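# Seat three sleeves on separate pins, band down

## Task

Three sleeves will be delivered. Put every sleeve on a different pin with its coloured band at the bottom, then press each one fully down until it meets the table. A sleeve that lands on a pin's rim and slides down from there may not count.

## Robot and tools

Robot: two arms, left_arm and right_arm, each ending in a five-fingered hand. The right arm has a right hand; the left arm has its mirror image. Calibrated bases in the scene frame: left_arm at (-0.012, +0.339, 0) m, right_arm at (-0.059, -0.422, -0.001) m, both nearly unrotated. A post stands on the floor behind the arms, and a camera stand sits between them just behind the bases. Do not strike either one.

Scene frame: origin at table-top height, halfway between the nominal bases. +x points out over the table, +z points up, and the left arm is on the +y side. Image left and right do not match these names.

Hand point: a point 0.15 m out from the wrist face and 0.05 m in front of the palm. Its +z runs along straight fingers, and +y points out of the palm. +x runs across the palm away from the thumb on the right hand and toward the thumb on the left hand. Straight fingertips reach 0.06 to 0.07 m past the point and sit about 0.06 m behind it (-y). A bracket on the little-finger side of the wrist sticks out and can hit things. With the fingers level, the wrist can hang below the hand point and reach the table before the fingers do.

A row is 28 numbers, each in [-1, 1], always for both arms: left dx, dy, dz, rx, ry, rz; left thumb_turn, thumb_bend, index, middle, ring, little, force_limit, speed; then the same 14 for the right arm. The six pose numbers are an offset, not a pose. They count from that arm's Hand target as it was when the action or move began, along that Hand target's own axes. 1.0 equals 0.6 m or 180 degrees, and rx, ry, rz together form one rotation vector. Sending all six as 0 requests nothing new. Because offsets count from the current Hand target, repeating the same offset moves the arm further. The controller limits each step's commanded orientation to 32 degrees from the measured one.

The six finger numbers are absolute targets: -1 open or straight, +1 closed. thumb_turn -1 puts the thumb beside the palm and +1 opposite the fingers. force_limit maps -1 to roughly 0 N and +1 to 10 N at the fingertip (15 N for the two thumb motors). speed grows from near zero at -1 to full at +0.48 and stays full above that. No value means 'unchanged', so to leave a hand alone, resend the eight numbers of its last executed row. If a hand has not been commanded yet, send its hand_measured values plus hand_force_limit and hand_speed. With the thumb opposed, the hand can wrap objects about 0.035 to 0.065 m thick. For a gentle grip, close at speed -0.94 or lower.

execute_actions: actions is a list of actions. Each action is up to 15 rows, one row per 1/30 s step, and the last row repeats to fill 15 steps. Every row in an action counts from the same starting Hand target. cameras lists camera names, ['all'] for every camera, or [] for none.

move: target is one row, or a list of up to 15 rows. All offsets count from the same starting Hand targets. speed is in m/s, from 0.002 to 3.6, default 0.25; turns may go up to twice that in rad/s. blend is in metres and rounds corners in a list; 0 means stop at each target. stop_force is in N, from 3 to 120, one value for both arms. An arm's path ends when its wrist senses that much push against its motion; the arm then backs off to just before the contact. To find a surface, move slowly (about 0.005 m/s) with a small stop_force. zero (true by default) re-zeroes the force sensor before the move. blocking=false returns early but cannot be combined with stop_force. A move lasts at most 10 s. It does not avoid obstacles, and a path that brings the wrist near its own base axis is refused.

wait: seconds, from 0 to 3600. stop: brakes a running move. zoom_image: camera plus region [x0, y0, x1, y1] in pixels, at most 504 by 504. Cameras are cam_head_left, cam_head_right, cam_high and cam_low (896x504), and cam_left_wrist and cam_right_wrist (672x504). show_instructions shows the reference pages. zero_wrist_force: arm, either left_arm or right_arm. finished_scene: scene 1, optional; this ends the scene for good.

Results: end_effector_position (m), end_effector_quat_wxyz and velocities are in the scene frame. Hand target is the last commanded pose, and the next offsets count from it. The hand point often settles a little short of it. hand_measured, hand_stopped_by (moving, target, force, stalled, fault) and hand_load_n follow the same six-motor order. A lost grip shows up as hand_load_n falling to near 0. Wrist force and torque are measured along the end effector's axes. A move adds a line ending in done, off_target, moving, held or fault. limits=paced means the command was clipped; limits=held means a check held steps back.

Avoid: hard contact. A wrist push of about 150 N, or too much joint torque, makes the arm stop for 10 s, and even slight overshoot into a firm surface can cause this. Arms pressing on each other can end the scene. Also avoid dropping or flinging sleeves, releasing a sleeve while it is still moving, letting anything leave the table, heavy finger loads, and long stretched-out holds, which heat the motors. Lower each sleeve straight onto its pin rather than letting it land on the rim, then press it down gently, using stop_force.

Each tool is called after ">>>" as a command line: name --argument value for each argument, lists and objects as JSON in quotes; but a table of rows of numbers goes row by row, as --pt "numbers of a row", without its own name.

Reference images:

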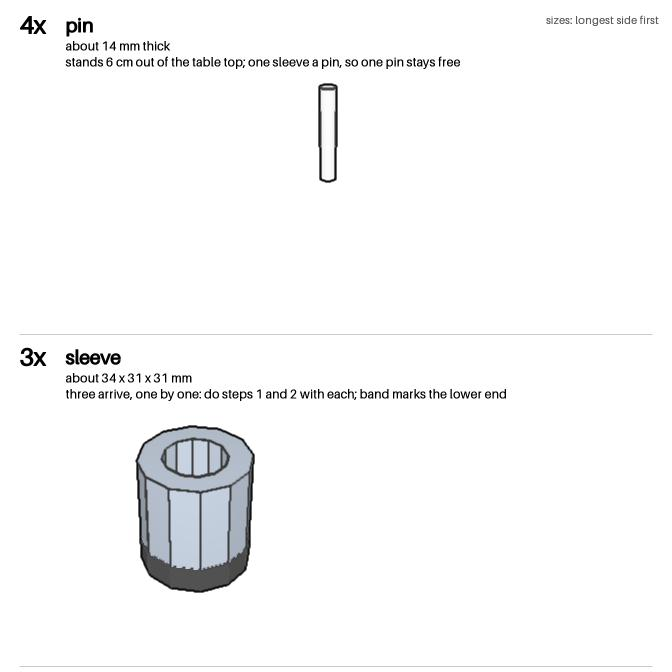

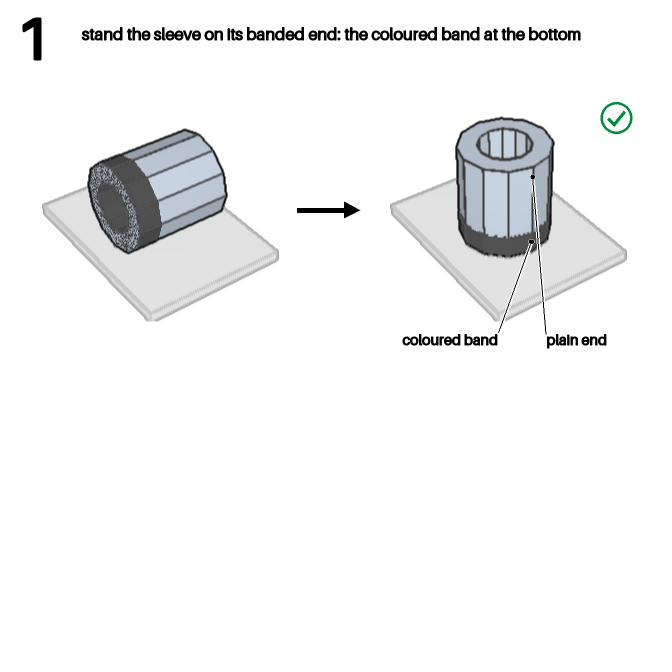

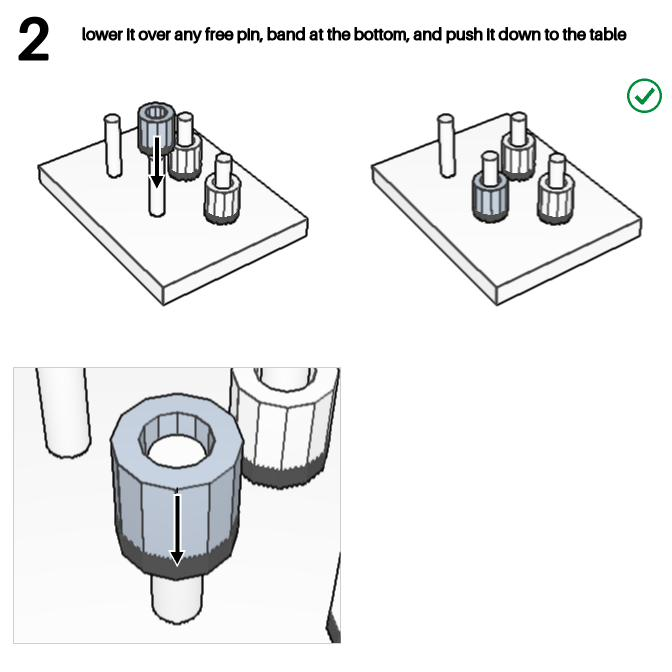

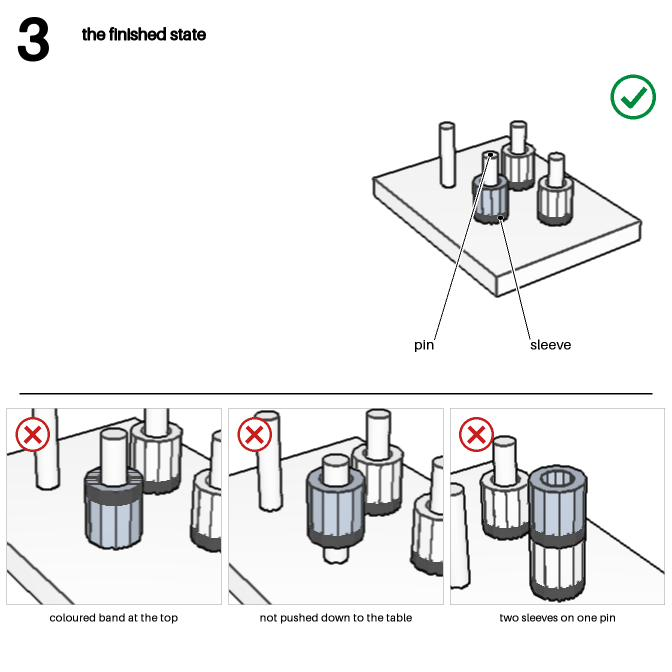

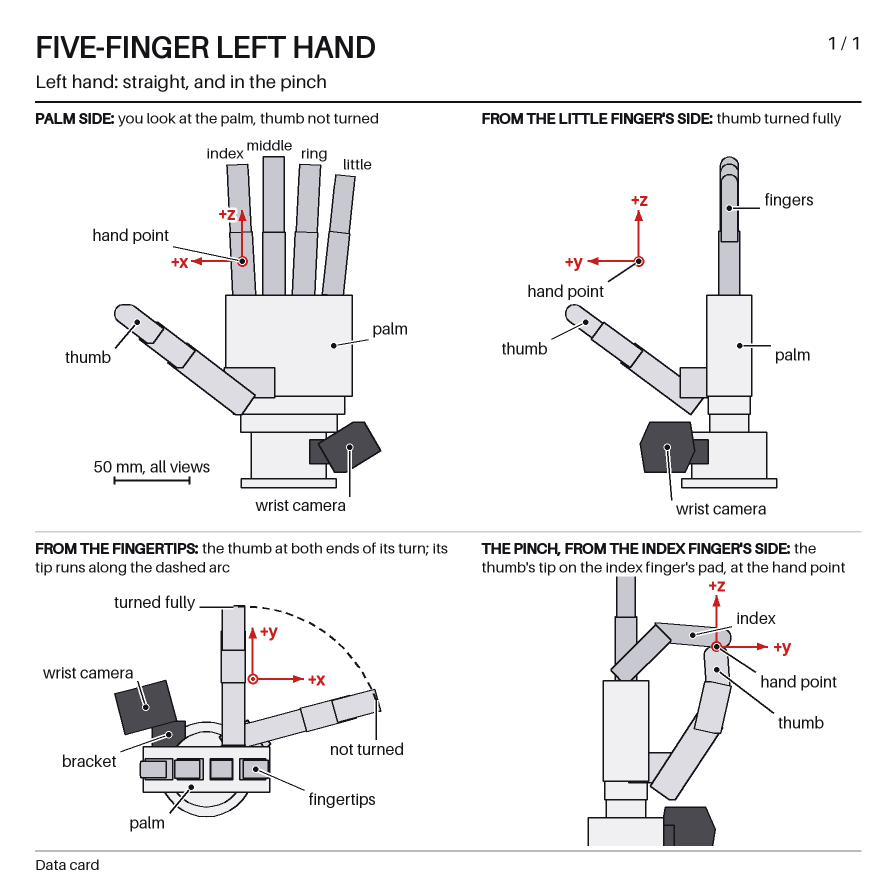

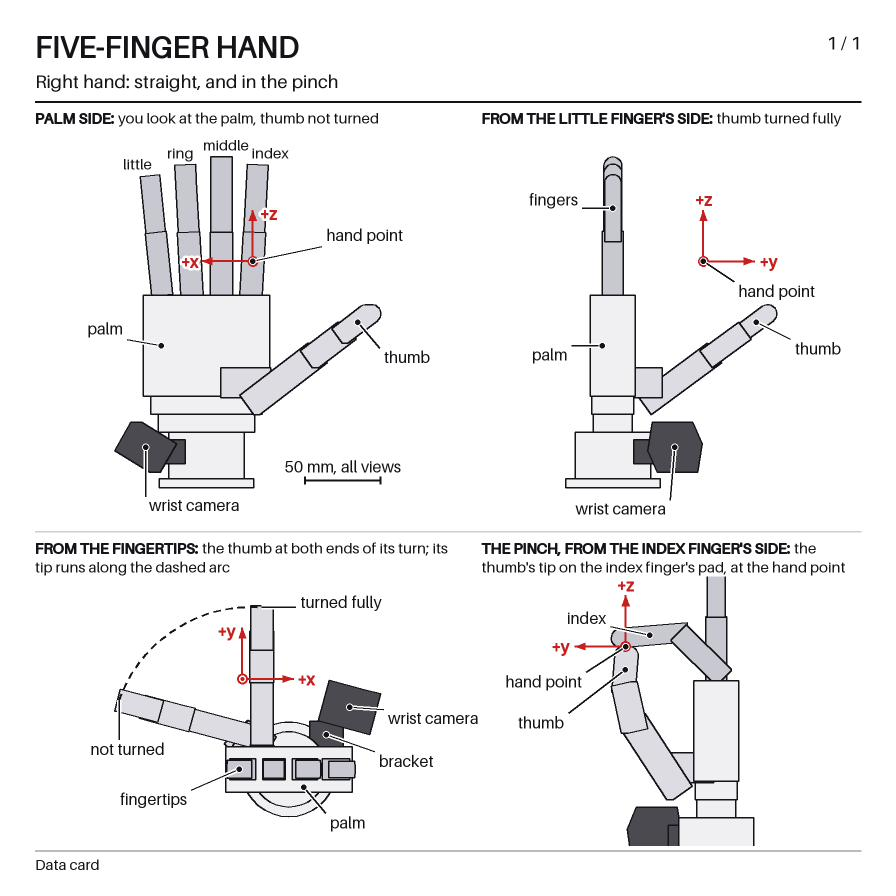

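## Session

>>> execute_actions --actions '[]'

Scene clock: 0.00 s.
left_arm: end_effector_position=(+0.6867, +0.2458, +0.2331) hand_measured=(-1.000, -1.000, -1.000, -1.000, -1.000, -1.000) hand_load_n=(+0.0, +0.0, +0.0, +0.0, +0.0, +0.0) hand_stopped_by=(target, target, target, target, target, target) hand_force_limit=0.00 hand_speed=-0.80 end_effector_quat_wxyz=(+0.539, +0.467, +0.626, -0.315) | right_arm: end_effector_position=(+0.2388, -0.0953, +0.1590) hand_measured=(-1.000, -1.000, -1.000, -1.000, -1.000, -1.000) hand_load_n=(+0.0, +0.0, +0.0, +0.0, +0.0, +0.0) hand_stopped_by=(target, target, target, target, target, target) hand_force_limit=0.00 hand_speed=-0.80 end_effector_quat_wxyz=(-0.362, +0.541, +0.581, +0.488)
Joint positions: left_arm=[3.596 -2.317 -1.287 1.918 -0.223 0.229] | right_arm=[-0.182 -1.305 2.421 0.691 0.272 -0.427]
Joint velocities: within noise
Joint torques (N m): no reading
Motor temperatures (°C): left_arm=[29 37 44 36 41 33] | right_arm=[33 26 33 38 42 37]
Wrist force (N): no reading
Wrist torque (N m): no reading
Wrist force, peak (N): no reading
Hand target: left_arm +0.6867, +0.2458, +0.2331; +0.539, +0.467, +0.626, -0.315 | right_arm +0.2388, -0.0953, +0.1590; -0.362, +0.541, +0.581, +0.488

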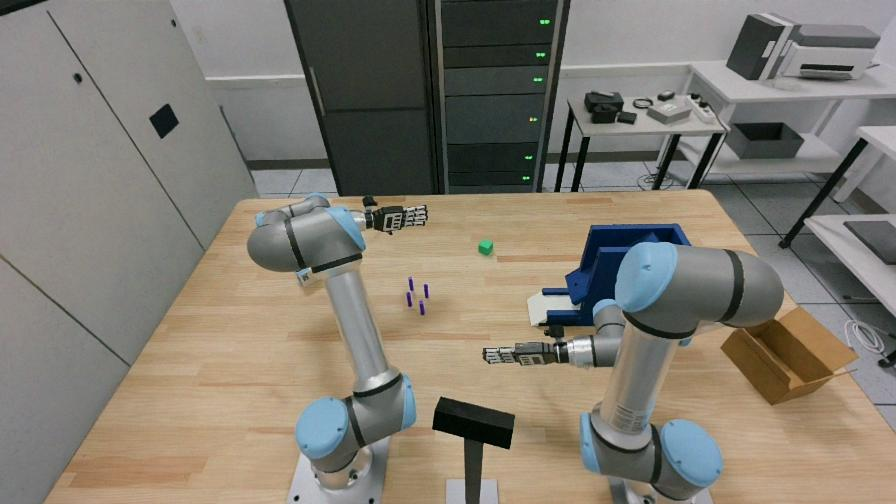

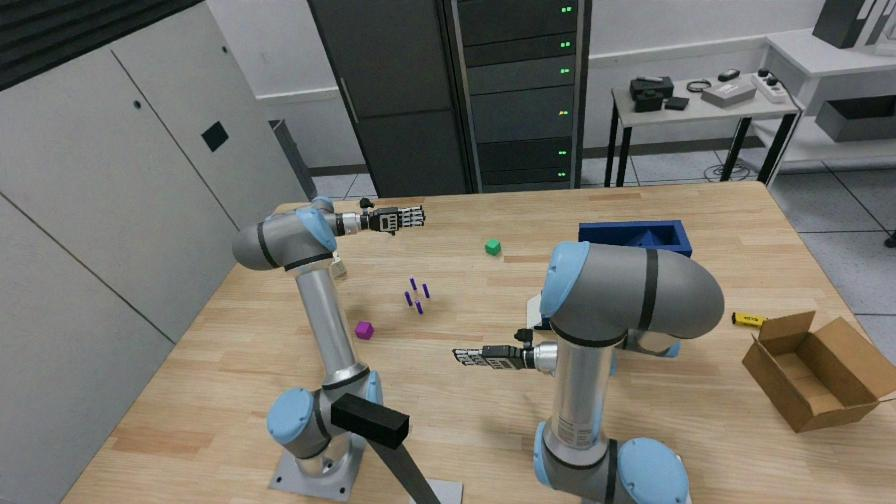

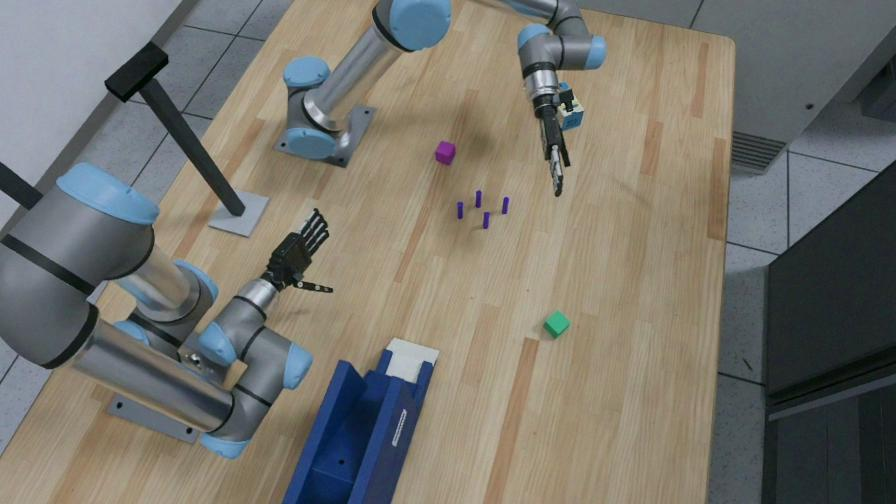

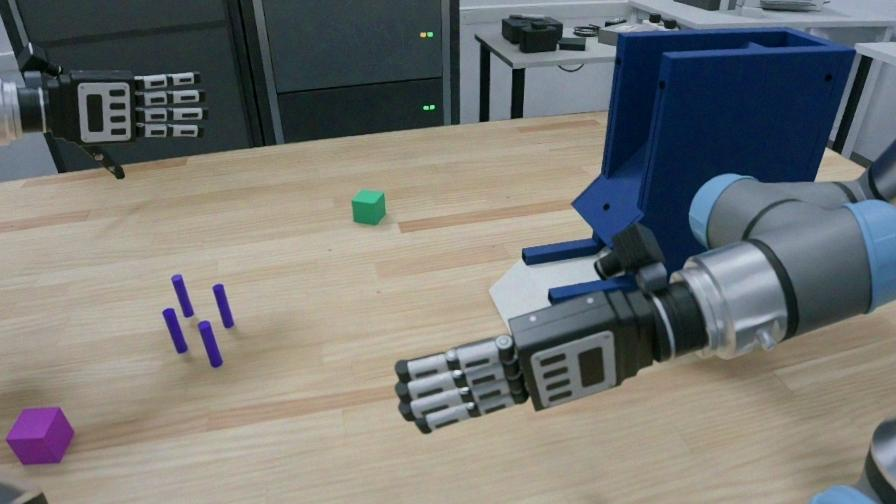

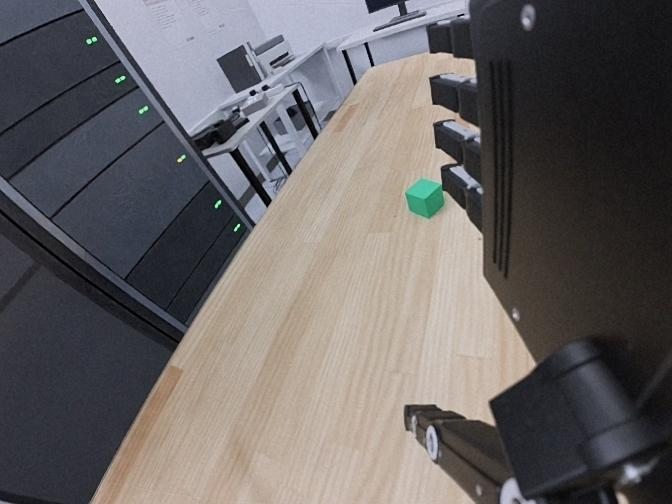

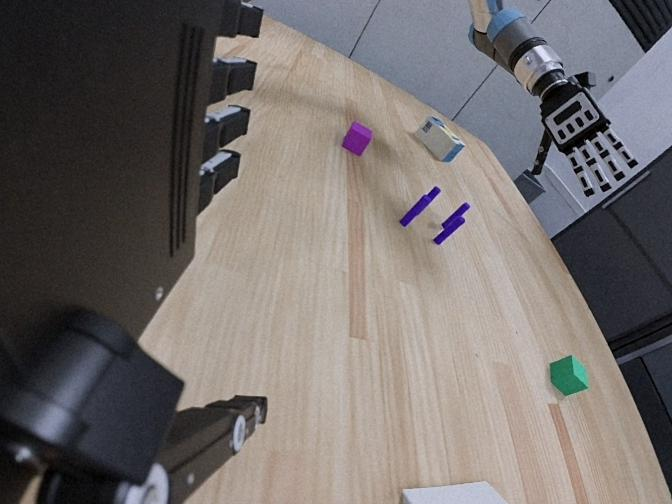

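>>> wait --seconds 3 --cameras '["all"]'

>>> zoom_image --camera "cam_low" --region '[450, 150, 750, 350]'

>>> zoom_image --camera "cam_high" --region '[250, 300, 500, 504]'

Scene clock: 5.40 s.
left_arm: end_effector_position=(+0.6867, +0.2458, +0.2331) hand_measured=(-1.000, -1.000, -1.000, -1.000, -1.000, -1.000) hand_load_n=(+0.0, +0.0, +0.0, +0.0, +0.0, +0.0) hand_stopped_by=(target, target, target, target, target, target) hand_force_limit=0.00 hand_speed=-0.80 end_effector_quat_wxyz=(+0.539, +0.467, +0.626, -0.315) | right_arm: end_effector_position=(+0.2388, -0.0953, +0.1590) hand_measured=(-1.000, -1.000, -1.000, -1.000, -1.000, -1.000) hand_load_n=(+0.0, +0.0, +0.0, +0.0, +0.0, +0.0) hand_stopped_by=(target, target, target, target, target, target) hand_force_limit=0.00 hand_speed=-0.80 end_effector_quat_wxyz=(-0.362, +0.541, +0.581, +0.488)
Joint positions: left_arm=[3.596 -2.317 -1.287 1.918 -0.223 0.229] | right_arm=[-0.182 -1.305 2.421 0.691 0.272 -0.427]
Joint torques (N m): left_arm=[0.04 48.45 15.47 -2.7 1.71 -0.25] | right_arm=[-0.29 -19.05 -7.2 2.63 -1.56 0.07]
Wrist force (N): left_arm=[0.0 -0.1 0.2] | right_arm=[-0.3 0.0 -0.1]
Wrist torque (N m): left_arm=[-0.01 0.02 -0.01] | right_arm=[0.01 0.04 -0.01]
Wrist force, peak (N): left_arm=[0.1 -0.3 0.2] | right_arm=[-0.5 -0.1 0.2]
Hand target: left_arm +0.6867, +0.2458, +0.2331; +0.539, +0.467, +0.626, -0.315 | right_arm +0.2388, -0.0953, +0.1590; -0.362, +0.541, +0.581, +0.488
wait: 3.00 s; at rest from the start

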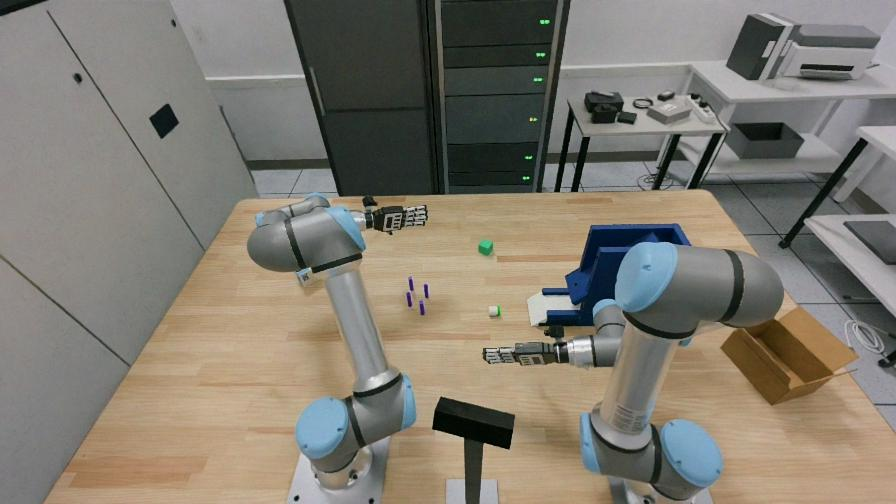

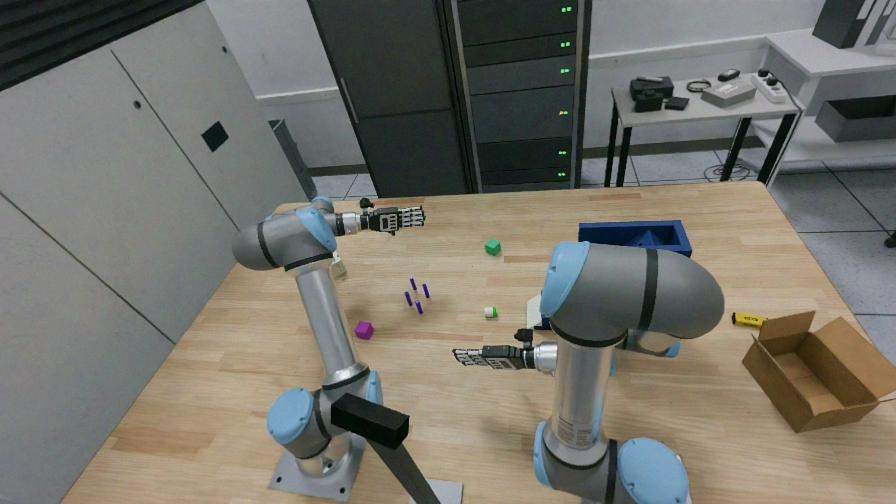

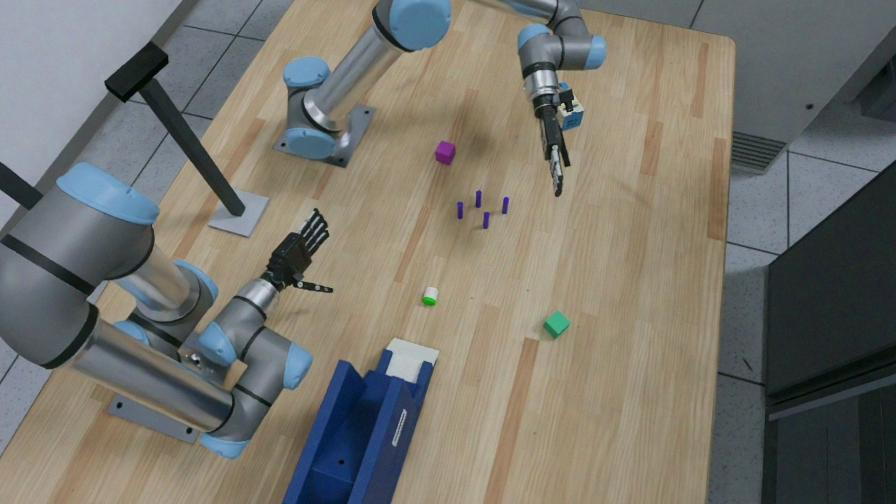

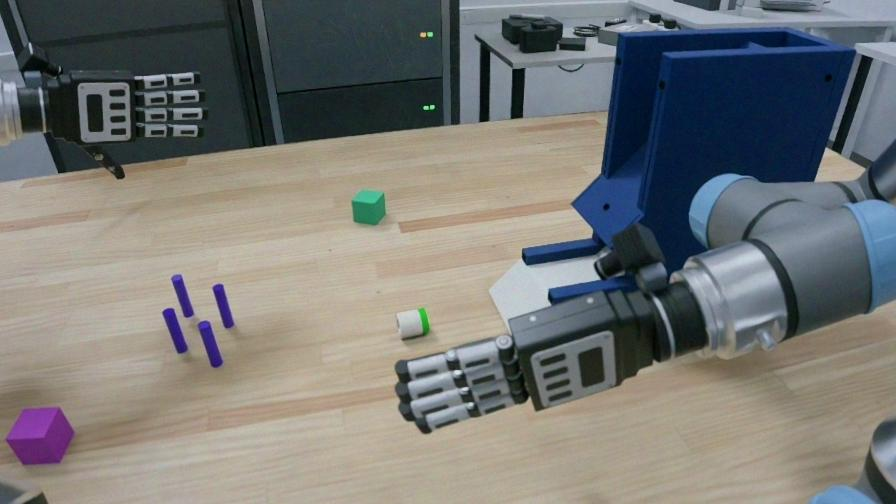

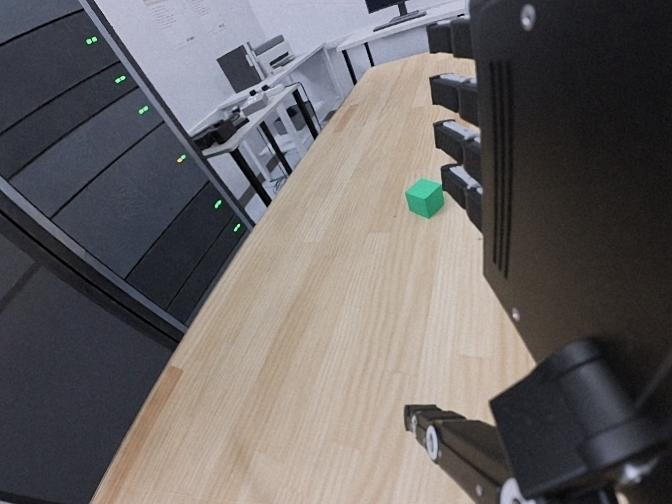

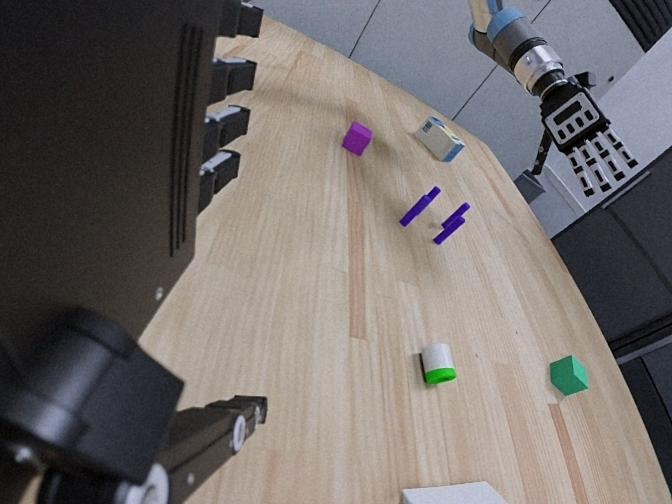

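Scaled by 1.680 from the camera's image (finer frame: 1280x720).

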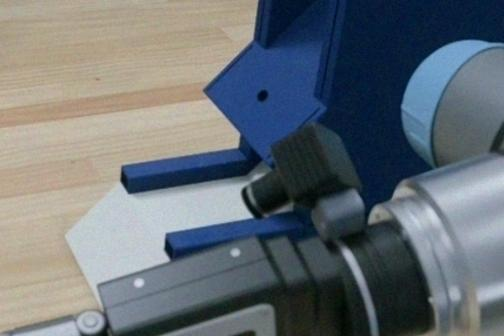

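Scaled by 2.016 from the camera's image (finer frame: 1280x720).

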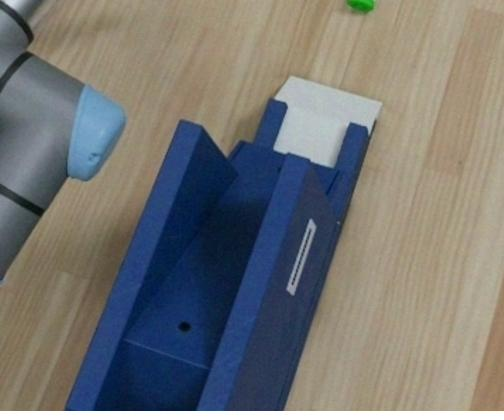

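>>> zoom_image --camera "cam_head_left" --region '[380, 250, 520, 340]'

>>> zoom_image --camera "cam_high" --region '[400, 170, 580, 350]'

>>> zoom_image --camera "cam_low" --region '[120, 240, 460, 420]'

>>> zoom_image --camera "cam_right_wrist" --region '[320, 150, 620, 450]'

Scaled by 3.600 from the camera's image (finer frame: 1280x720).

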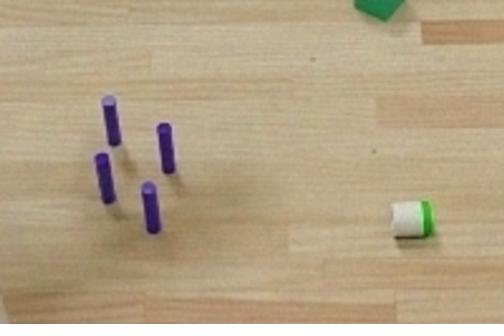

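Scaled by 2.800 from the camera's image (finer frame: 1280x720).

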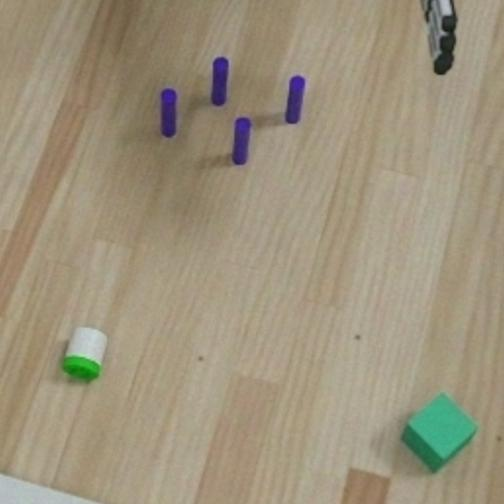

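Scaled by 1.482 from the camera's image (finer frame: 1280x720).

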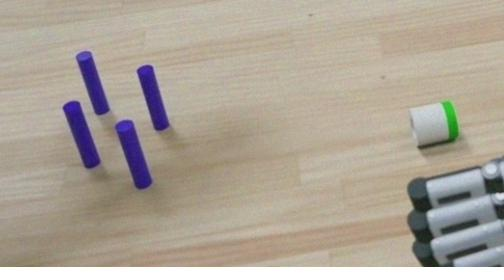

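Scaled by 1.680 from the camera's image (finer frame: 960x720).

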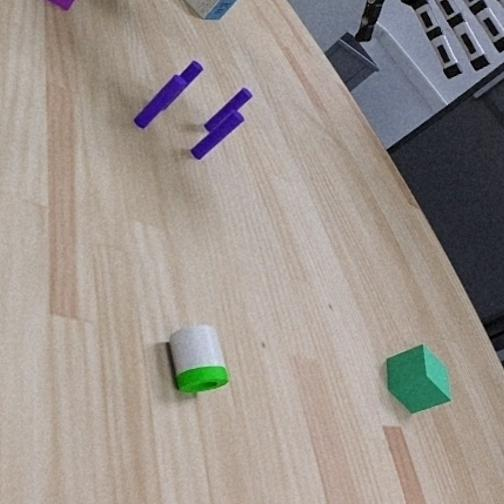

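>>> move --target '[0,0,0,0,0,0,-1,-1,-1,-1,-1,-1,0,-0.8,0.1687,0.1963,0.1642,-0.618,0.0595,0.237,0.8,-0.5,-0.5,-1,-1,-1,-0.5,-0.5]' --cameras '["all"]'

Scene clock: 103.20 s.
left_arm: end_effector_position=(+0.6867, +0.2458, +0.2331) hand_measured=(-1.000, -1.000, -1.000, -1.000, -1.000, -1.000) hand_load_n=(+0.0, +0.0, +0.0, +0.0, +0.0, +0.0) hand_stopped_by=(target, target, target, target, target, target) hand_force_limit=0.00 hand_speed=-0.80 end_effector_quat_wxyz=(+0.539, +0.467, +0.626, -0.315) | right_arm: end_effector_position=(+0.3454, +0.0149, +0.2472) hand_measured=(+0.800, -0.500, -0.500, -1.000, -1.000, -1.000) hand_load_n=(+0.0, +0.0, +0.0, +0.0, +0.0, +0.5) hand_stopped_by=(target, target, target, target, target, target) hand_force_limit=-0.50 hand_speed=-0.50 end_effector_quat_wxyz=(+0.032, +0.707, -0.250, +0.660)
Joint positions: left_arm=[3.596 -2.317 -1.287 1.918 -0.223 0.229] | right_arm=[1.01 -0.883 1.103 0.431 2.933 2.504]
Joint torques (N m): left_arm=[0.7 55.78 24.17 -4.93 2.87 0.6] | right_arm=[6.81 -34.05 -25.24 3.1 3.21 2.25]
Wrist force (N): left_arm=[0.1 0.1 0.2] | right_arm=[-1.1 0.7 -0.5]
Wrist torque (N m): left_arm=[0.02 0.01 0.00] | right_arm=[0.25 0.22 -0.13]
Wrist force, peak (N): left_arm=[0.3 -0.4 0.0] | right_arm=[-0.7 0.7 -1.3]
Hand target: left_arm +0.6867, +0.2458, +0.2331; +0.539, +0.467, +0.626, -0.315 | right_arm +0.3454, +0.0149, +0.2471; +0.032, +0.707, -0.250, +0.660 (not the last commanded pose)
Off the commanded pose: left_arm 0.000 m, 0 deg | right_arm 0.007 m, 6 deg.
led back after a hold (right arm): the arm was led back toward your command in small steps, so it may still be short of it.
move: held (right_arm; a check stopped the path); limits=held
pose unreachable (right arm): on one or more control steps of this call, first in action 0 (counted from 0), this arm could not follow its commanded pose, so it was not sent that pose on those steps. It may still have moved: this result reports where it is.
cause: moving toward the commanded pose would bring a part of the arm too close to another arm (a part of this arm just beyond joint 4 (wrist 1) and a part of the left arm just beyond its joint 2 (shoulder lift), 18 mm apart when this arm was first held).

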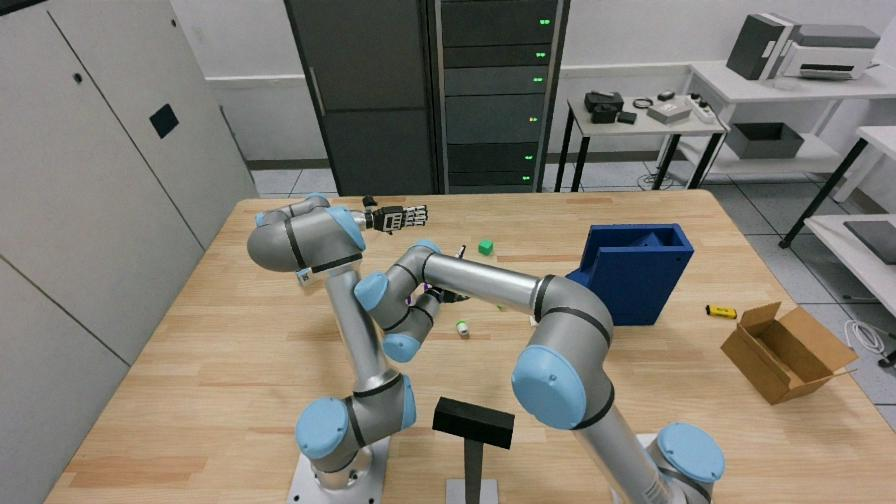

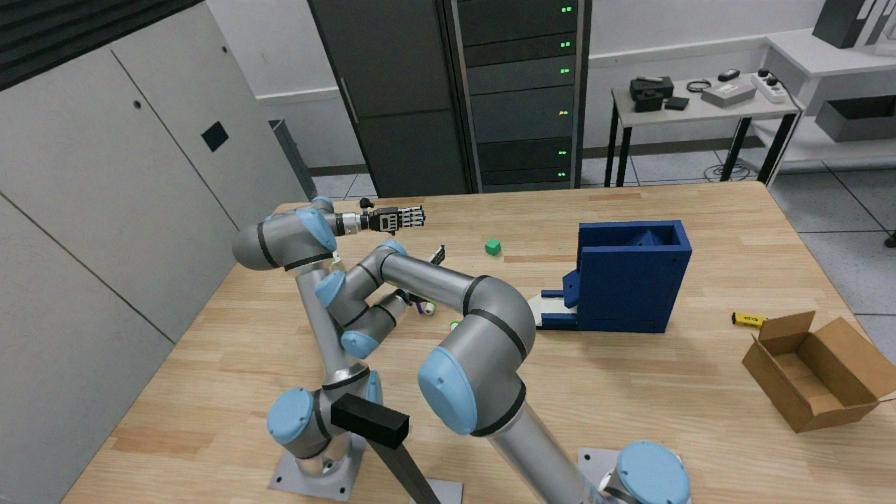

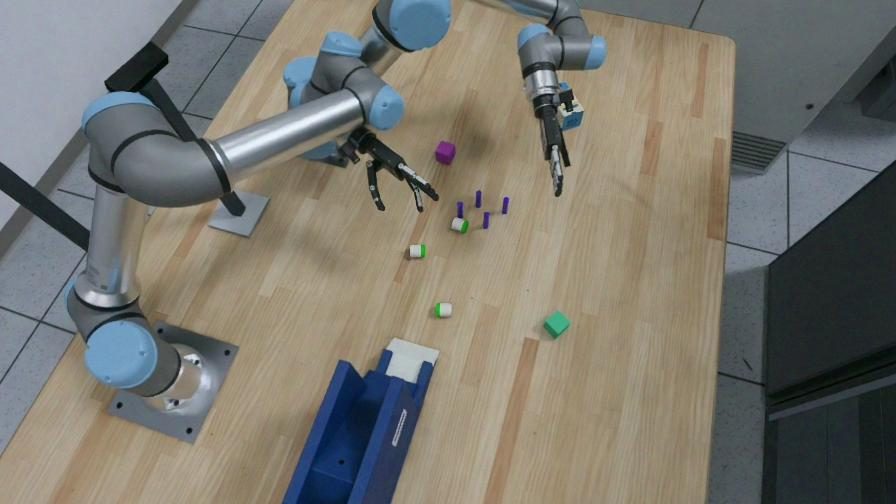

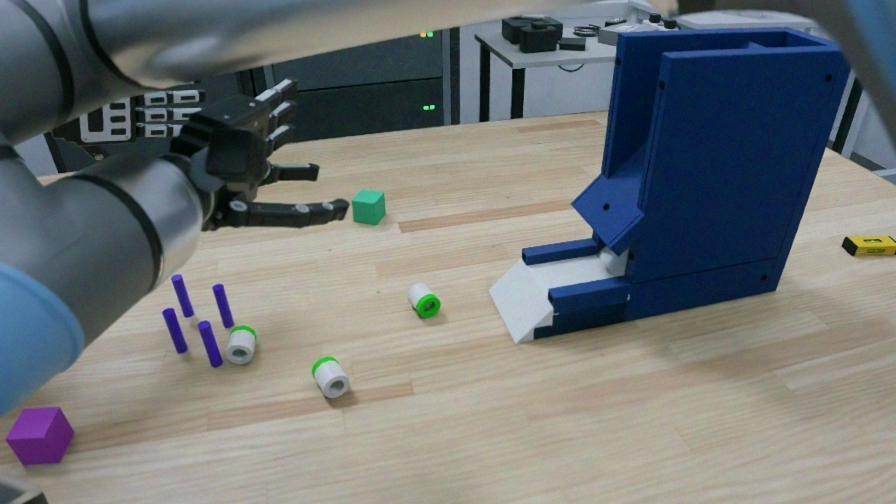

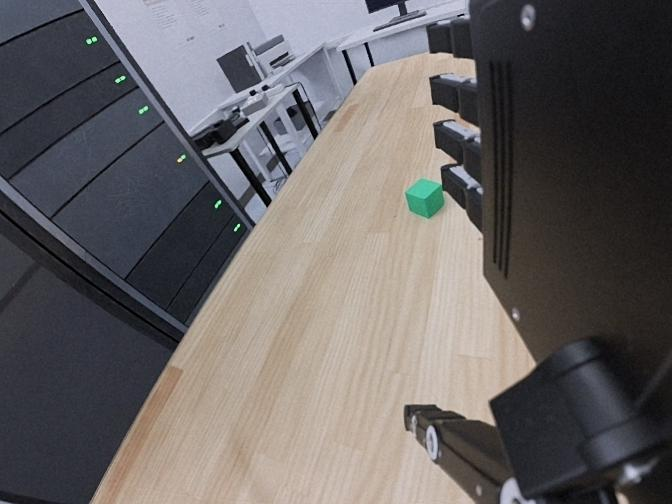

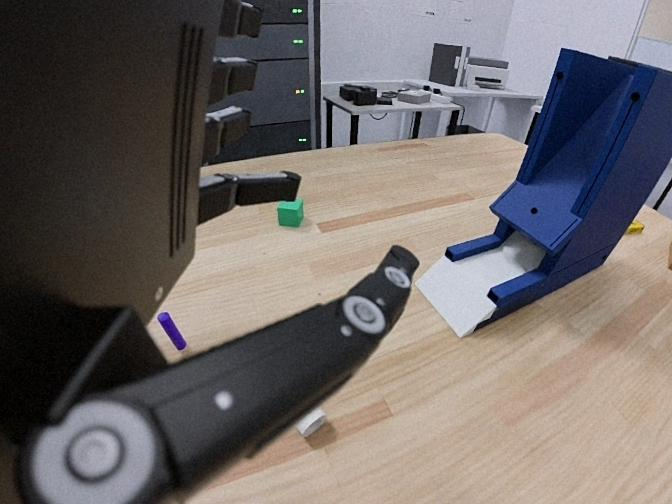

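>>> zoom_image --camera "cam_high" --region '[380, 170, 560, 350]'

>>> zoom_image --camera "cam_low" --region '[150, 240, 500, 440]'

>>> zoom_image --camera "cam_low" --region '[480, 200, 700, 350]'

Scaled by 2.800 from the camera's image (finer frame: 1280x720).

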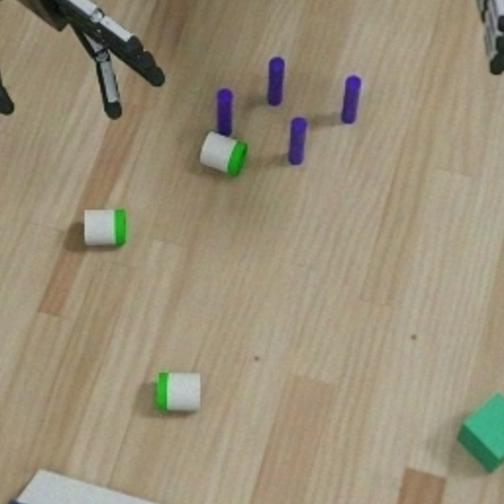

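Scaled by 1.440 from the camera's image (finer frame: 1280x720).

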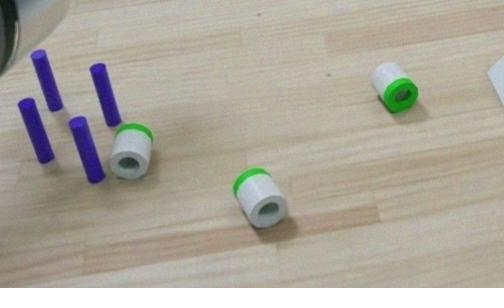

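Scaled by 2.291 from the camera's image (finer frame: 1280x720).

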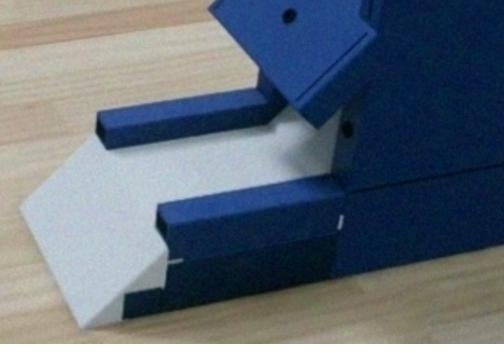

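>>> move --target '[0,0,0,0,0,0,-1,-1,-1,-1,-1,-1,0,-0.8,-0.025,0.137,0.123,0.536,-0.175,-0.080,0.8,-0.5,-0.5,-1,-1,-1,-0.5,-0.5]' --cameras '["all"]'

Scene clock: 134.53 s.
left_arm: end_effector_position=(+0.6867, +0.2458, +0.2331) hand_measured=(-1.000, -1.000, -1.000, -1.000, -1.000, -1.000) hand_load_n=(+0.0, +0.0, +0.0, +0.0, +0.0, +0.0) hand_stopped_by=(target, target, target, target, target, target) hand_force_limit=0.00 hand_speed=-0.80 end_effector_quat_wxyz=(+0.539, +0.467, +0.626, -0.315) | right_arm: end_effector_position=(+0.3815, -0.0795, +0.2021) hand_measured=(+0.800, -0.500, -0.500, -1.000, -1.000, -1.000) hand_load_n=(+0.5, +0.0, +0.0, +0.0, +0.0, +0.0) hand_stopped_by=(target, target, target, target, target, target) hand_force_limit=-0.50 hand_speed=-0.50 end_effector_quat_wxyz=(-0.486, +0.650, +0.387, +0.437)
Joint positions: left_arm=[3.596 -2.317 -1.287 1.918 -0.223 0.229] | right_arm=[-0.057 -1.359 1.963 0.199 0.204 1.079]
Joint torques (N m): left_arm=[0.19 56.23 26.79 -5.11 2.85 0.34] | right_arm=[-0.32 -25.12 -16.91 1.95 -1.09 -0.56]
Wrist force (N): left_arm=[-0.1 0.0 0.0] | right_arm=[-0.9 0.3 -0.8]
Wrist torque (N m): left_arm=[-0.01 0.01 0.00] | right_arm=[0.22 0.19 -0.11]
Wrist force, peak (N): left_arm=[-0.1 -0.2 0.5] | right_arm=[-2.7 1.4 -0.3]
Hand target: left_arm +0.6867, +0.2458, +0.2331; +0.539, +0.467, +0.626, -0.315 | right_arm +0.3815, -0.0795, +0.2021; -0.486, +0.650, +0.387, +0.437 (not the last commanded pose)
Off the commanded pose: left_arm 0.000 m, 0 deg | right_arm 0.002 m, 2 deg.
FORCE FAULT: contact force on the right arm reached its limit, and that arm stopped. The contact can be on any part of that arm, not only on its tool. That arm's remaining commands of this call were not run. That arm is still stopped at the end of this call. That arm stays stopped for about 10 more seconds. Until then a move that you send moves the other arm only, and its call returns only when the move has ended. Once the stop has ended, the next robot result says so. If the stop ends while you think or write, that arm runs what you send next, counted from a new Hand target: where the arm stands when the stop ends. While its stop runs, that arm, its gripper or tool too, takes no new command. Until it ends, the stop uses up actions while you think or wait. An arm that is not stopped still takes commands.
move: fault (right_arm)

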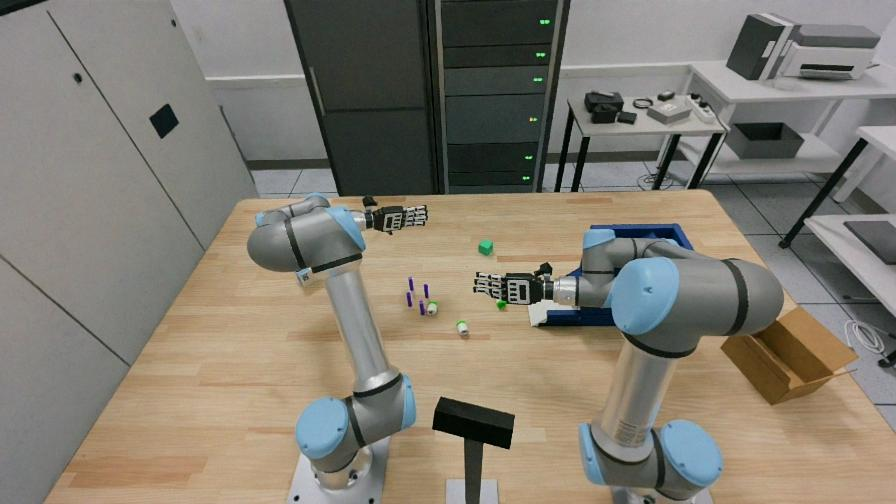

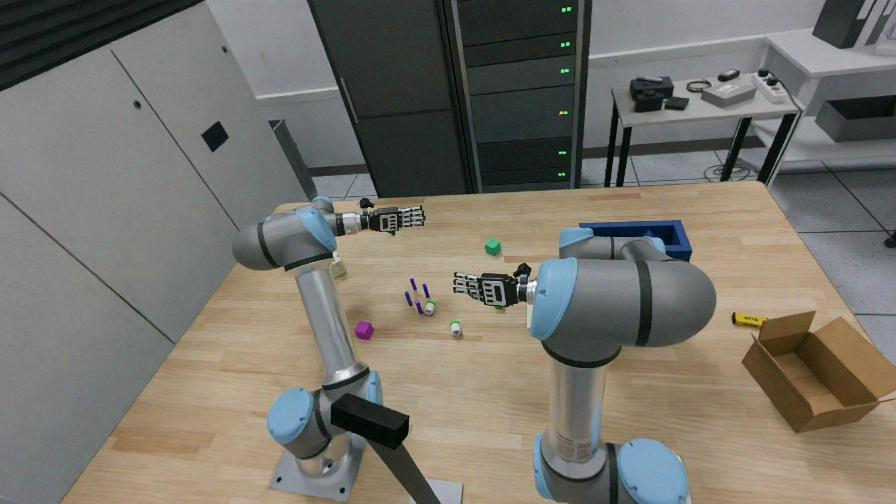

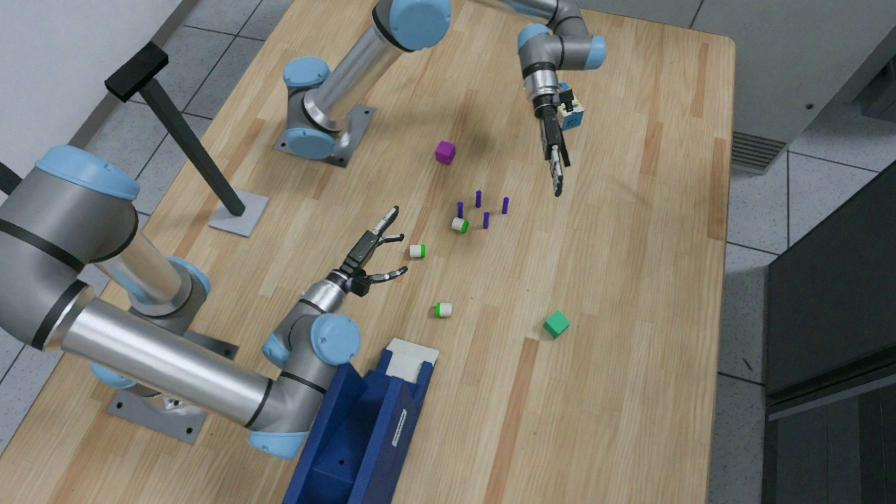

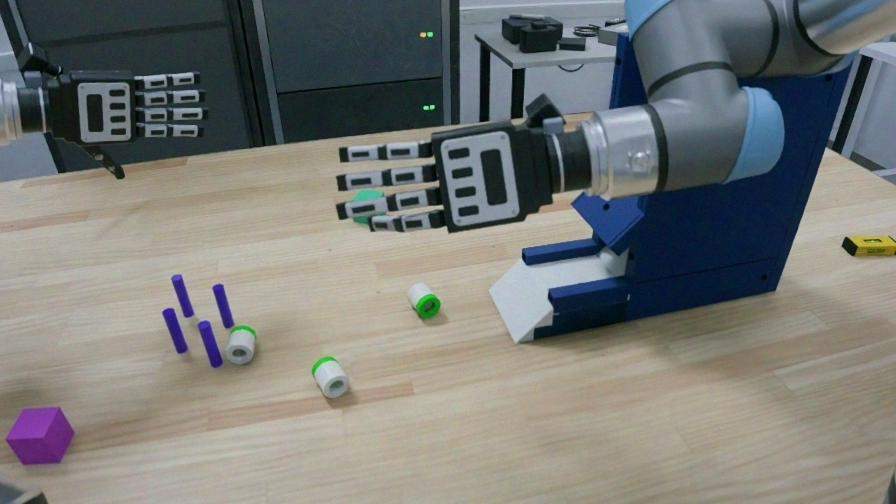

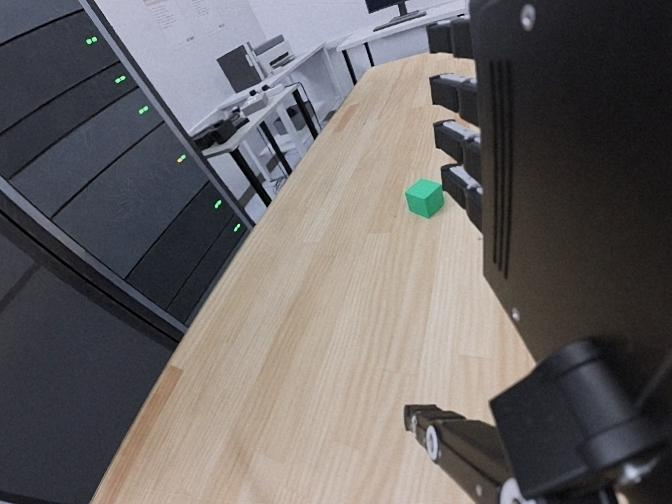

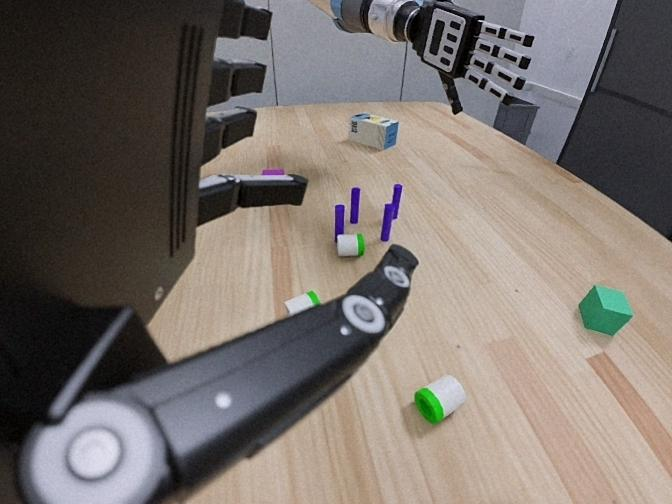

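>>> wait --seconds 8

Scene clock: 153.73 s.
left_arm: end_effector_position=(+0.6867, +0.2458, +0.2331) hand_measured=(-1.000, -1.000, -1.000, -1.000, -1.000, -1.000) hand_load_n=(+0.0, +0.0, +0.0, +0.0, +0.0, +0.0) hand_stopped_by=(target, target, target, target, target, target) hand_force_limit=0.00 hand_speed=-0.80 end_effector_quat_wxyz=(+0.539, +0.467, +0.626, -0.315) | right_arm: end_effector_position=(+0.3815, -0.0795, +0.2021) hand_measured=(+0.800, -0.500, -0.500, -1.000, -1.000, -1.000) hand_load_n=(+0.0, +0.0, +0.0, +0.0, +0.0, +0.0) hand_stopped_by=(target, target, target, target, target, target) hand_force_limit=-0.50 hand_speed=-0.50 end_effector_quat_wxyz=(-0.486, +0.650, +0.387, +0.437)
Joint positions: left_arm=[3.596 -2.317 -1.287 1.918 -0.223 0.229] | right_arm=[-0.057 -1.359 1.963 0.199 0.204 1.079]
Joint torques (N m): left_arm=[-0.3 55.21 26.41 -4.87 2.89 0.79] | right_arm=[-0.57 -25.36 -16.21 1.59 -1.12 0]
Wrist force (N): left_arm=[-0.1 0.0 0.3] | right_arm=[-0.6 0.3 -0.6]
Wrist torque (N m): left_arm=[-0.02 0.03 -0.01] | right_arm=[0.19 0.14 -0.09]
Wrist force, peak (N): left_arm=[0.0 -0.4 0.3] | right_arm=[-1.3 0.4 -0.8]
Hand target: left_arm +0.6867, +0.2458, +0.2331; +0.539, +0.467, +0.626, -0.315 | right_arm +0.3815, -0.0795, +0.2021; -0.486, +0.650, +0.387, +0.437 (not the last commanded pose)
Off the commanded pose: left_arm 0.000 m, 0 deg | right_arm 0.002 m, 2 deg.
FORCE FAULT, CONTINUED: the right arm's stop, for the force fault that an earlier result reported, is over. The rest of the stop counts as 20 of the actions that you can send in this scene. That arm's target is now where it stood when the stop ended, not its last command. That arm accepts commands again.
wait: 8.00 s; at rest from the start


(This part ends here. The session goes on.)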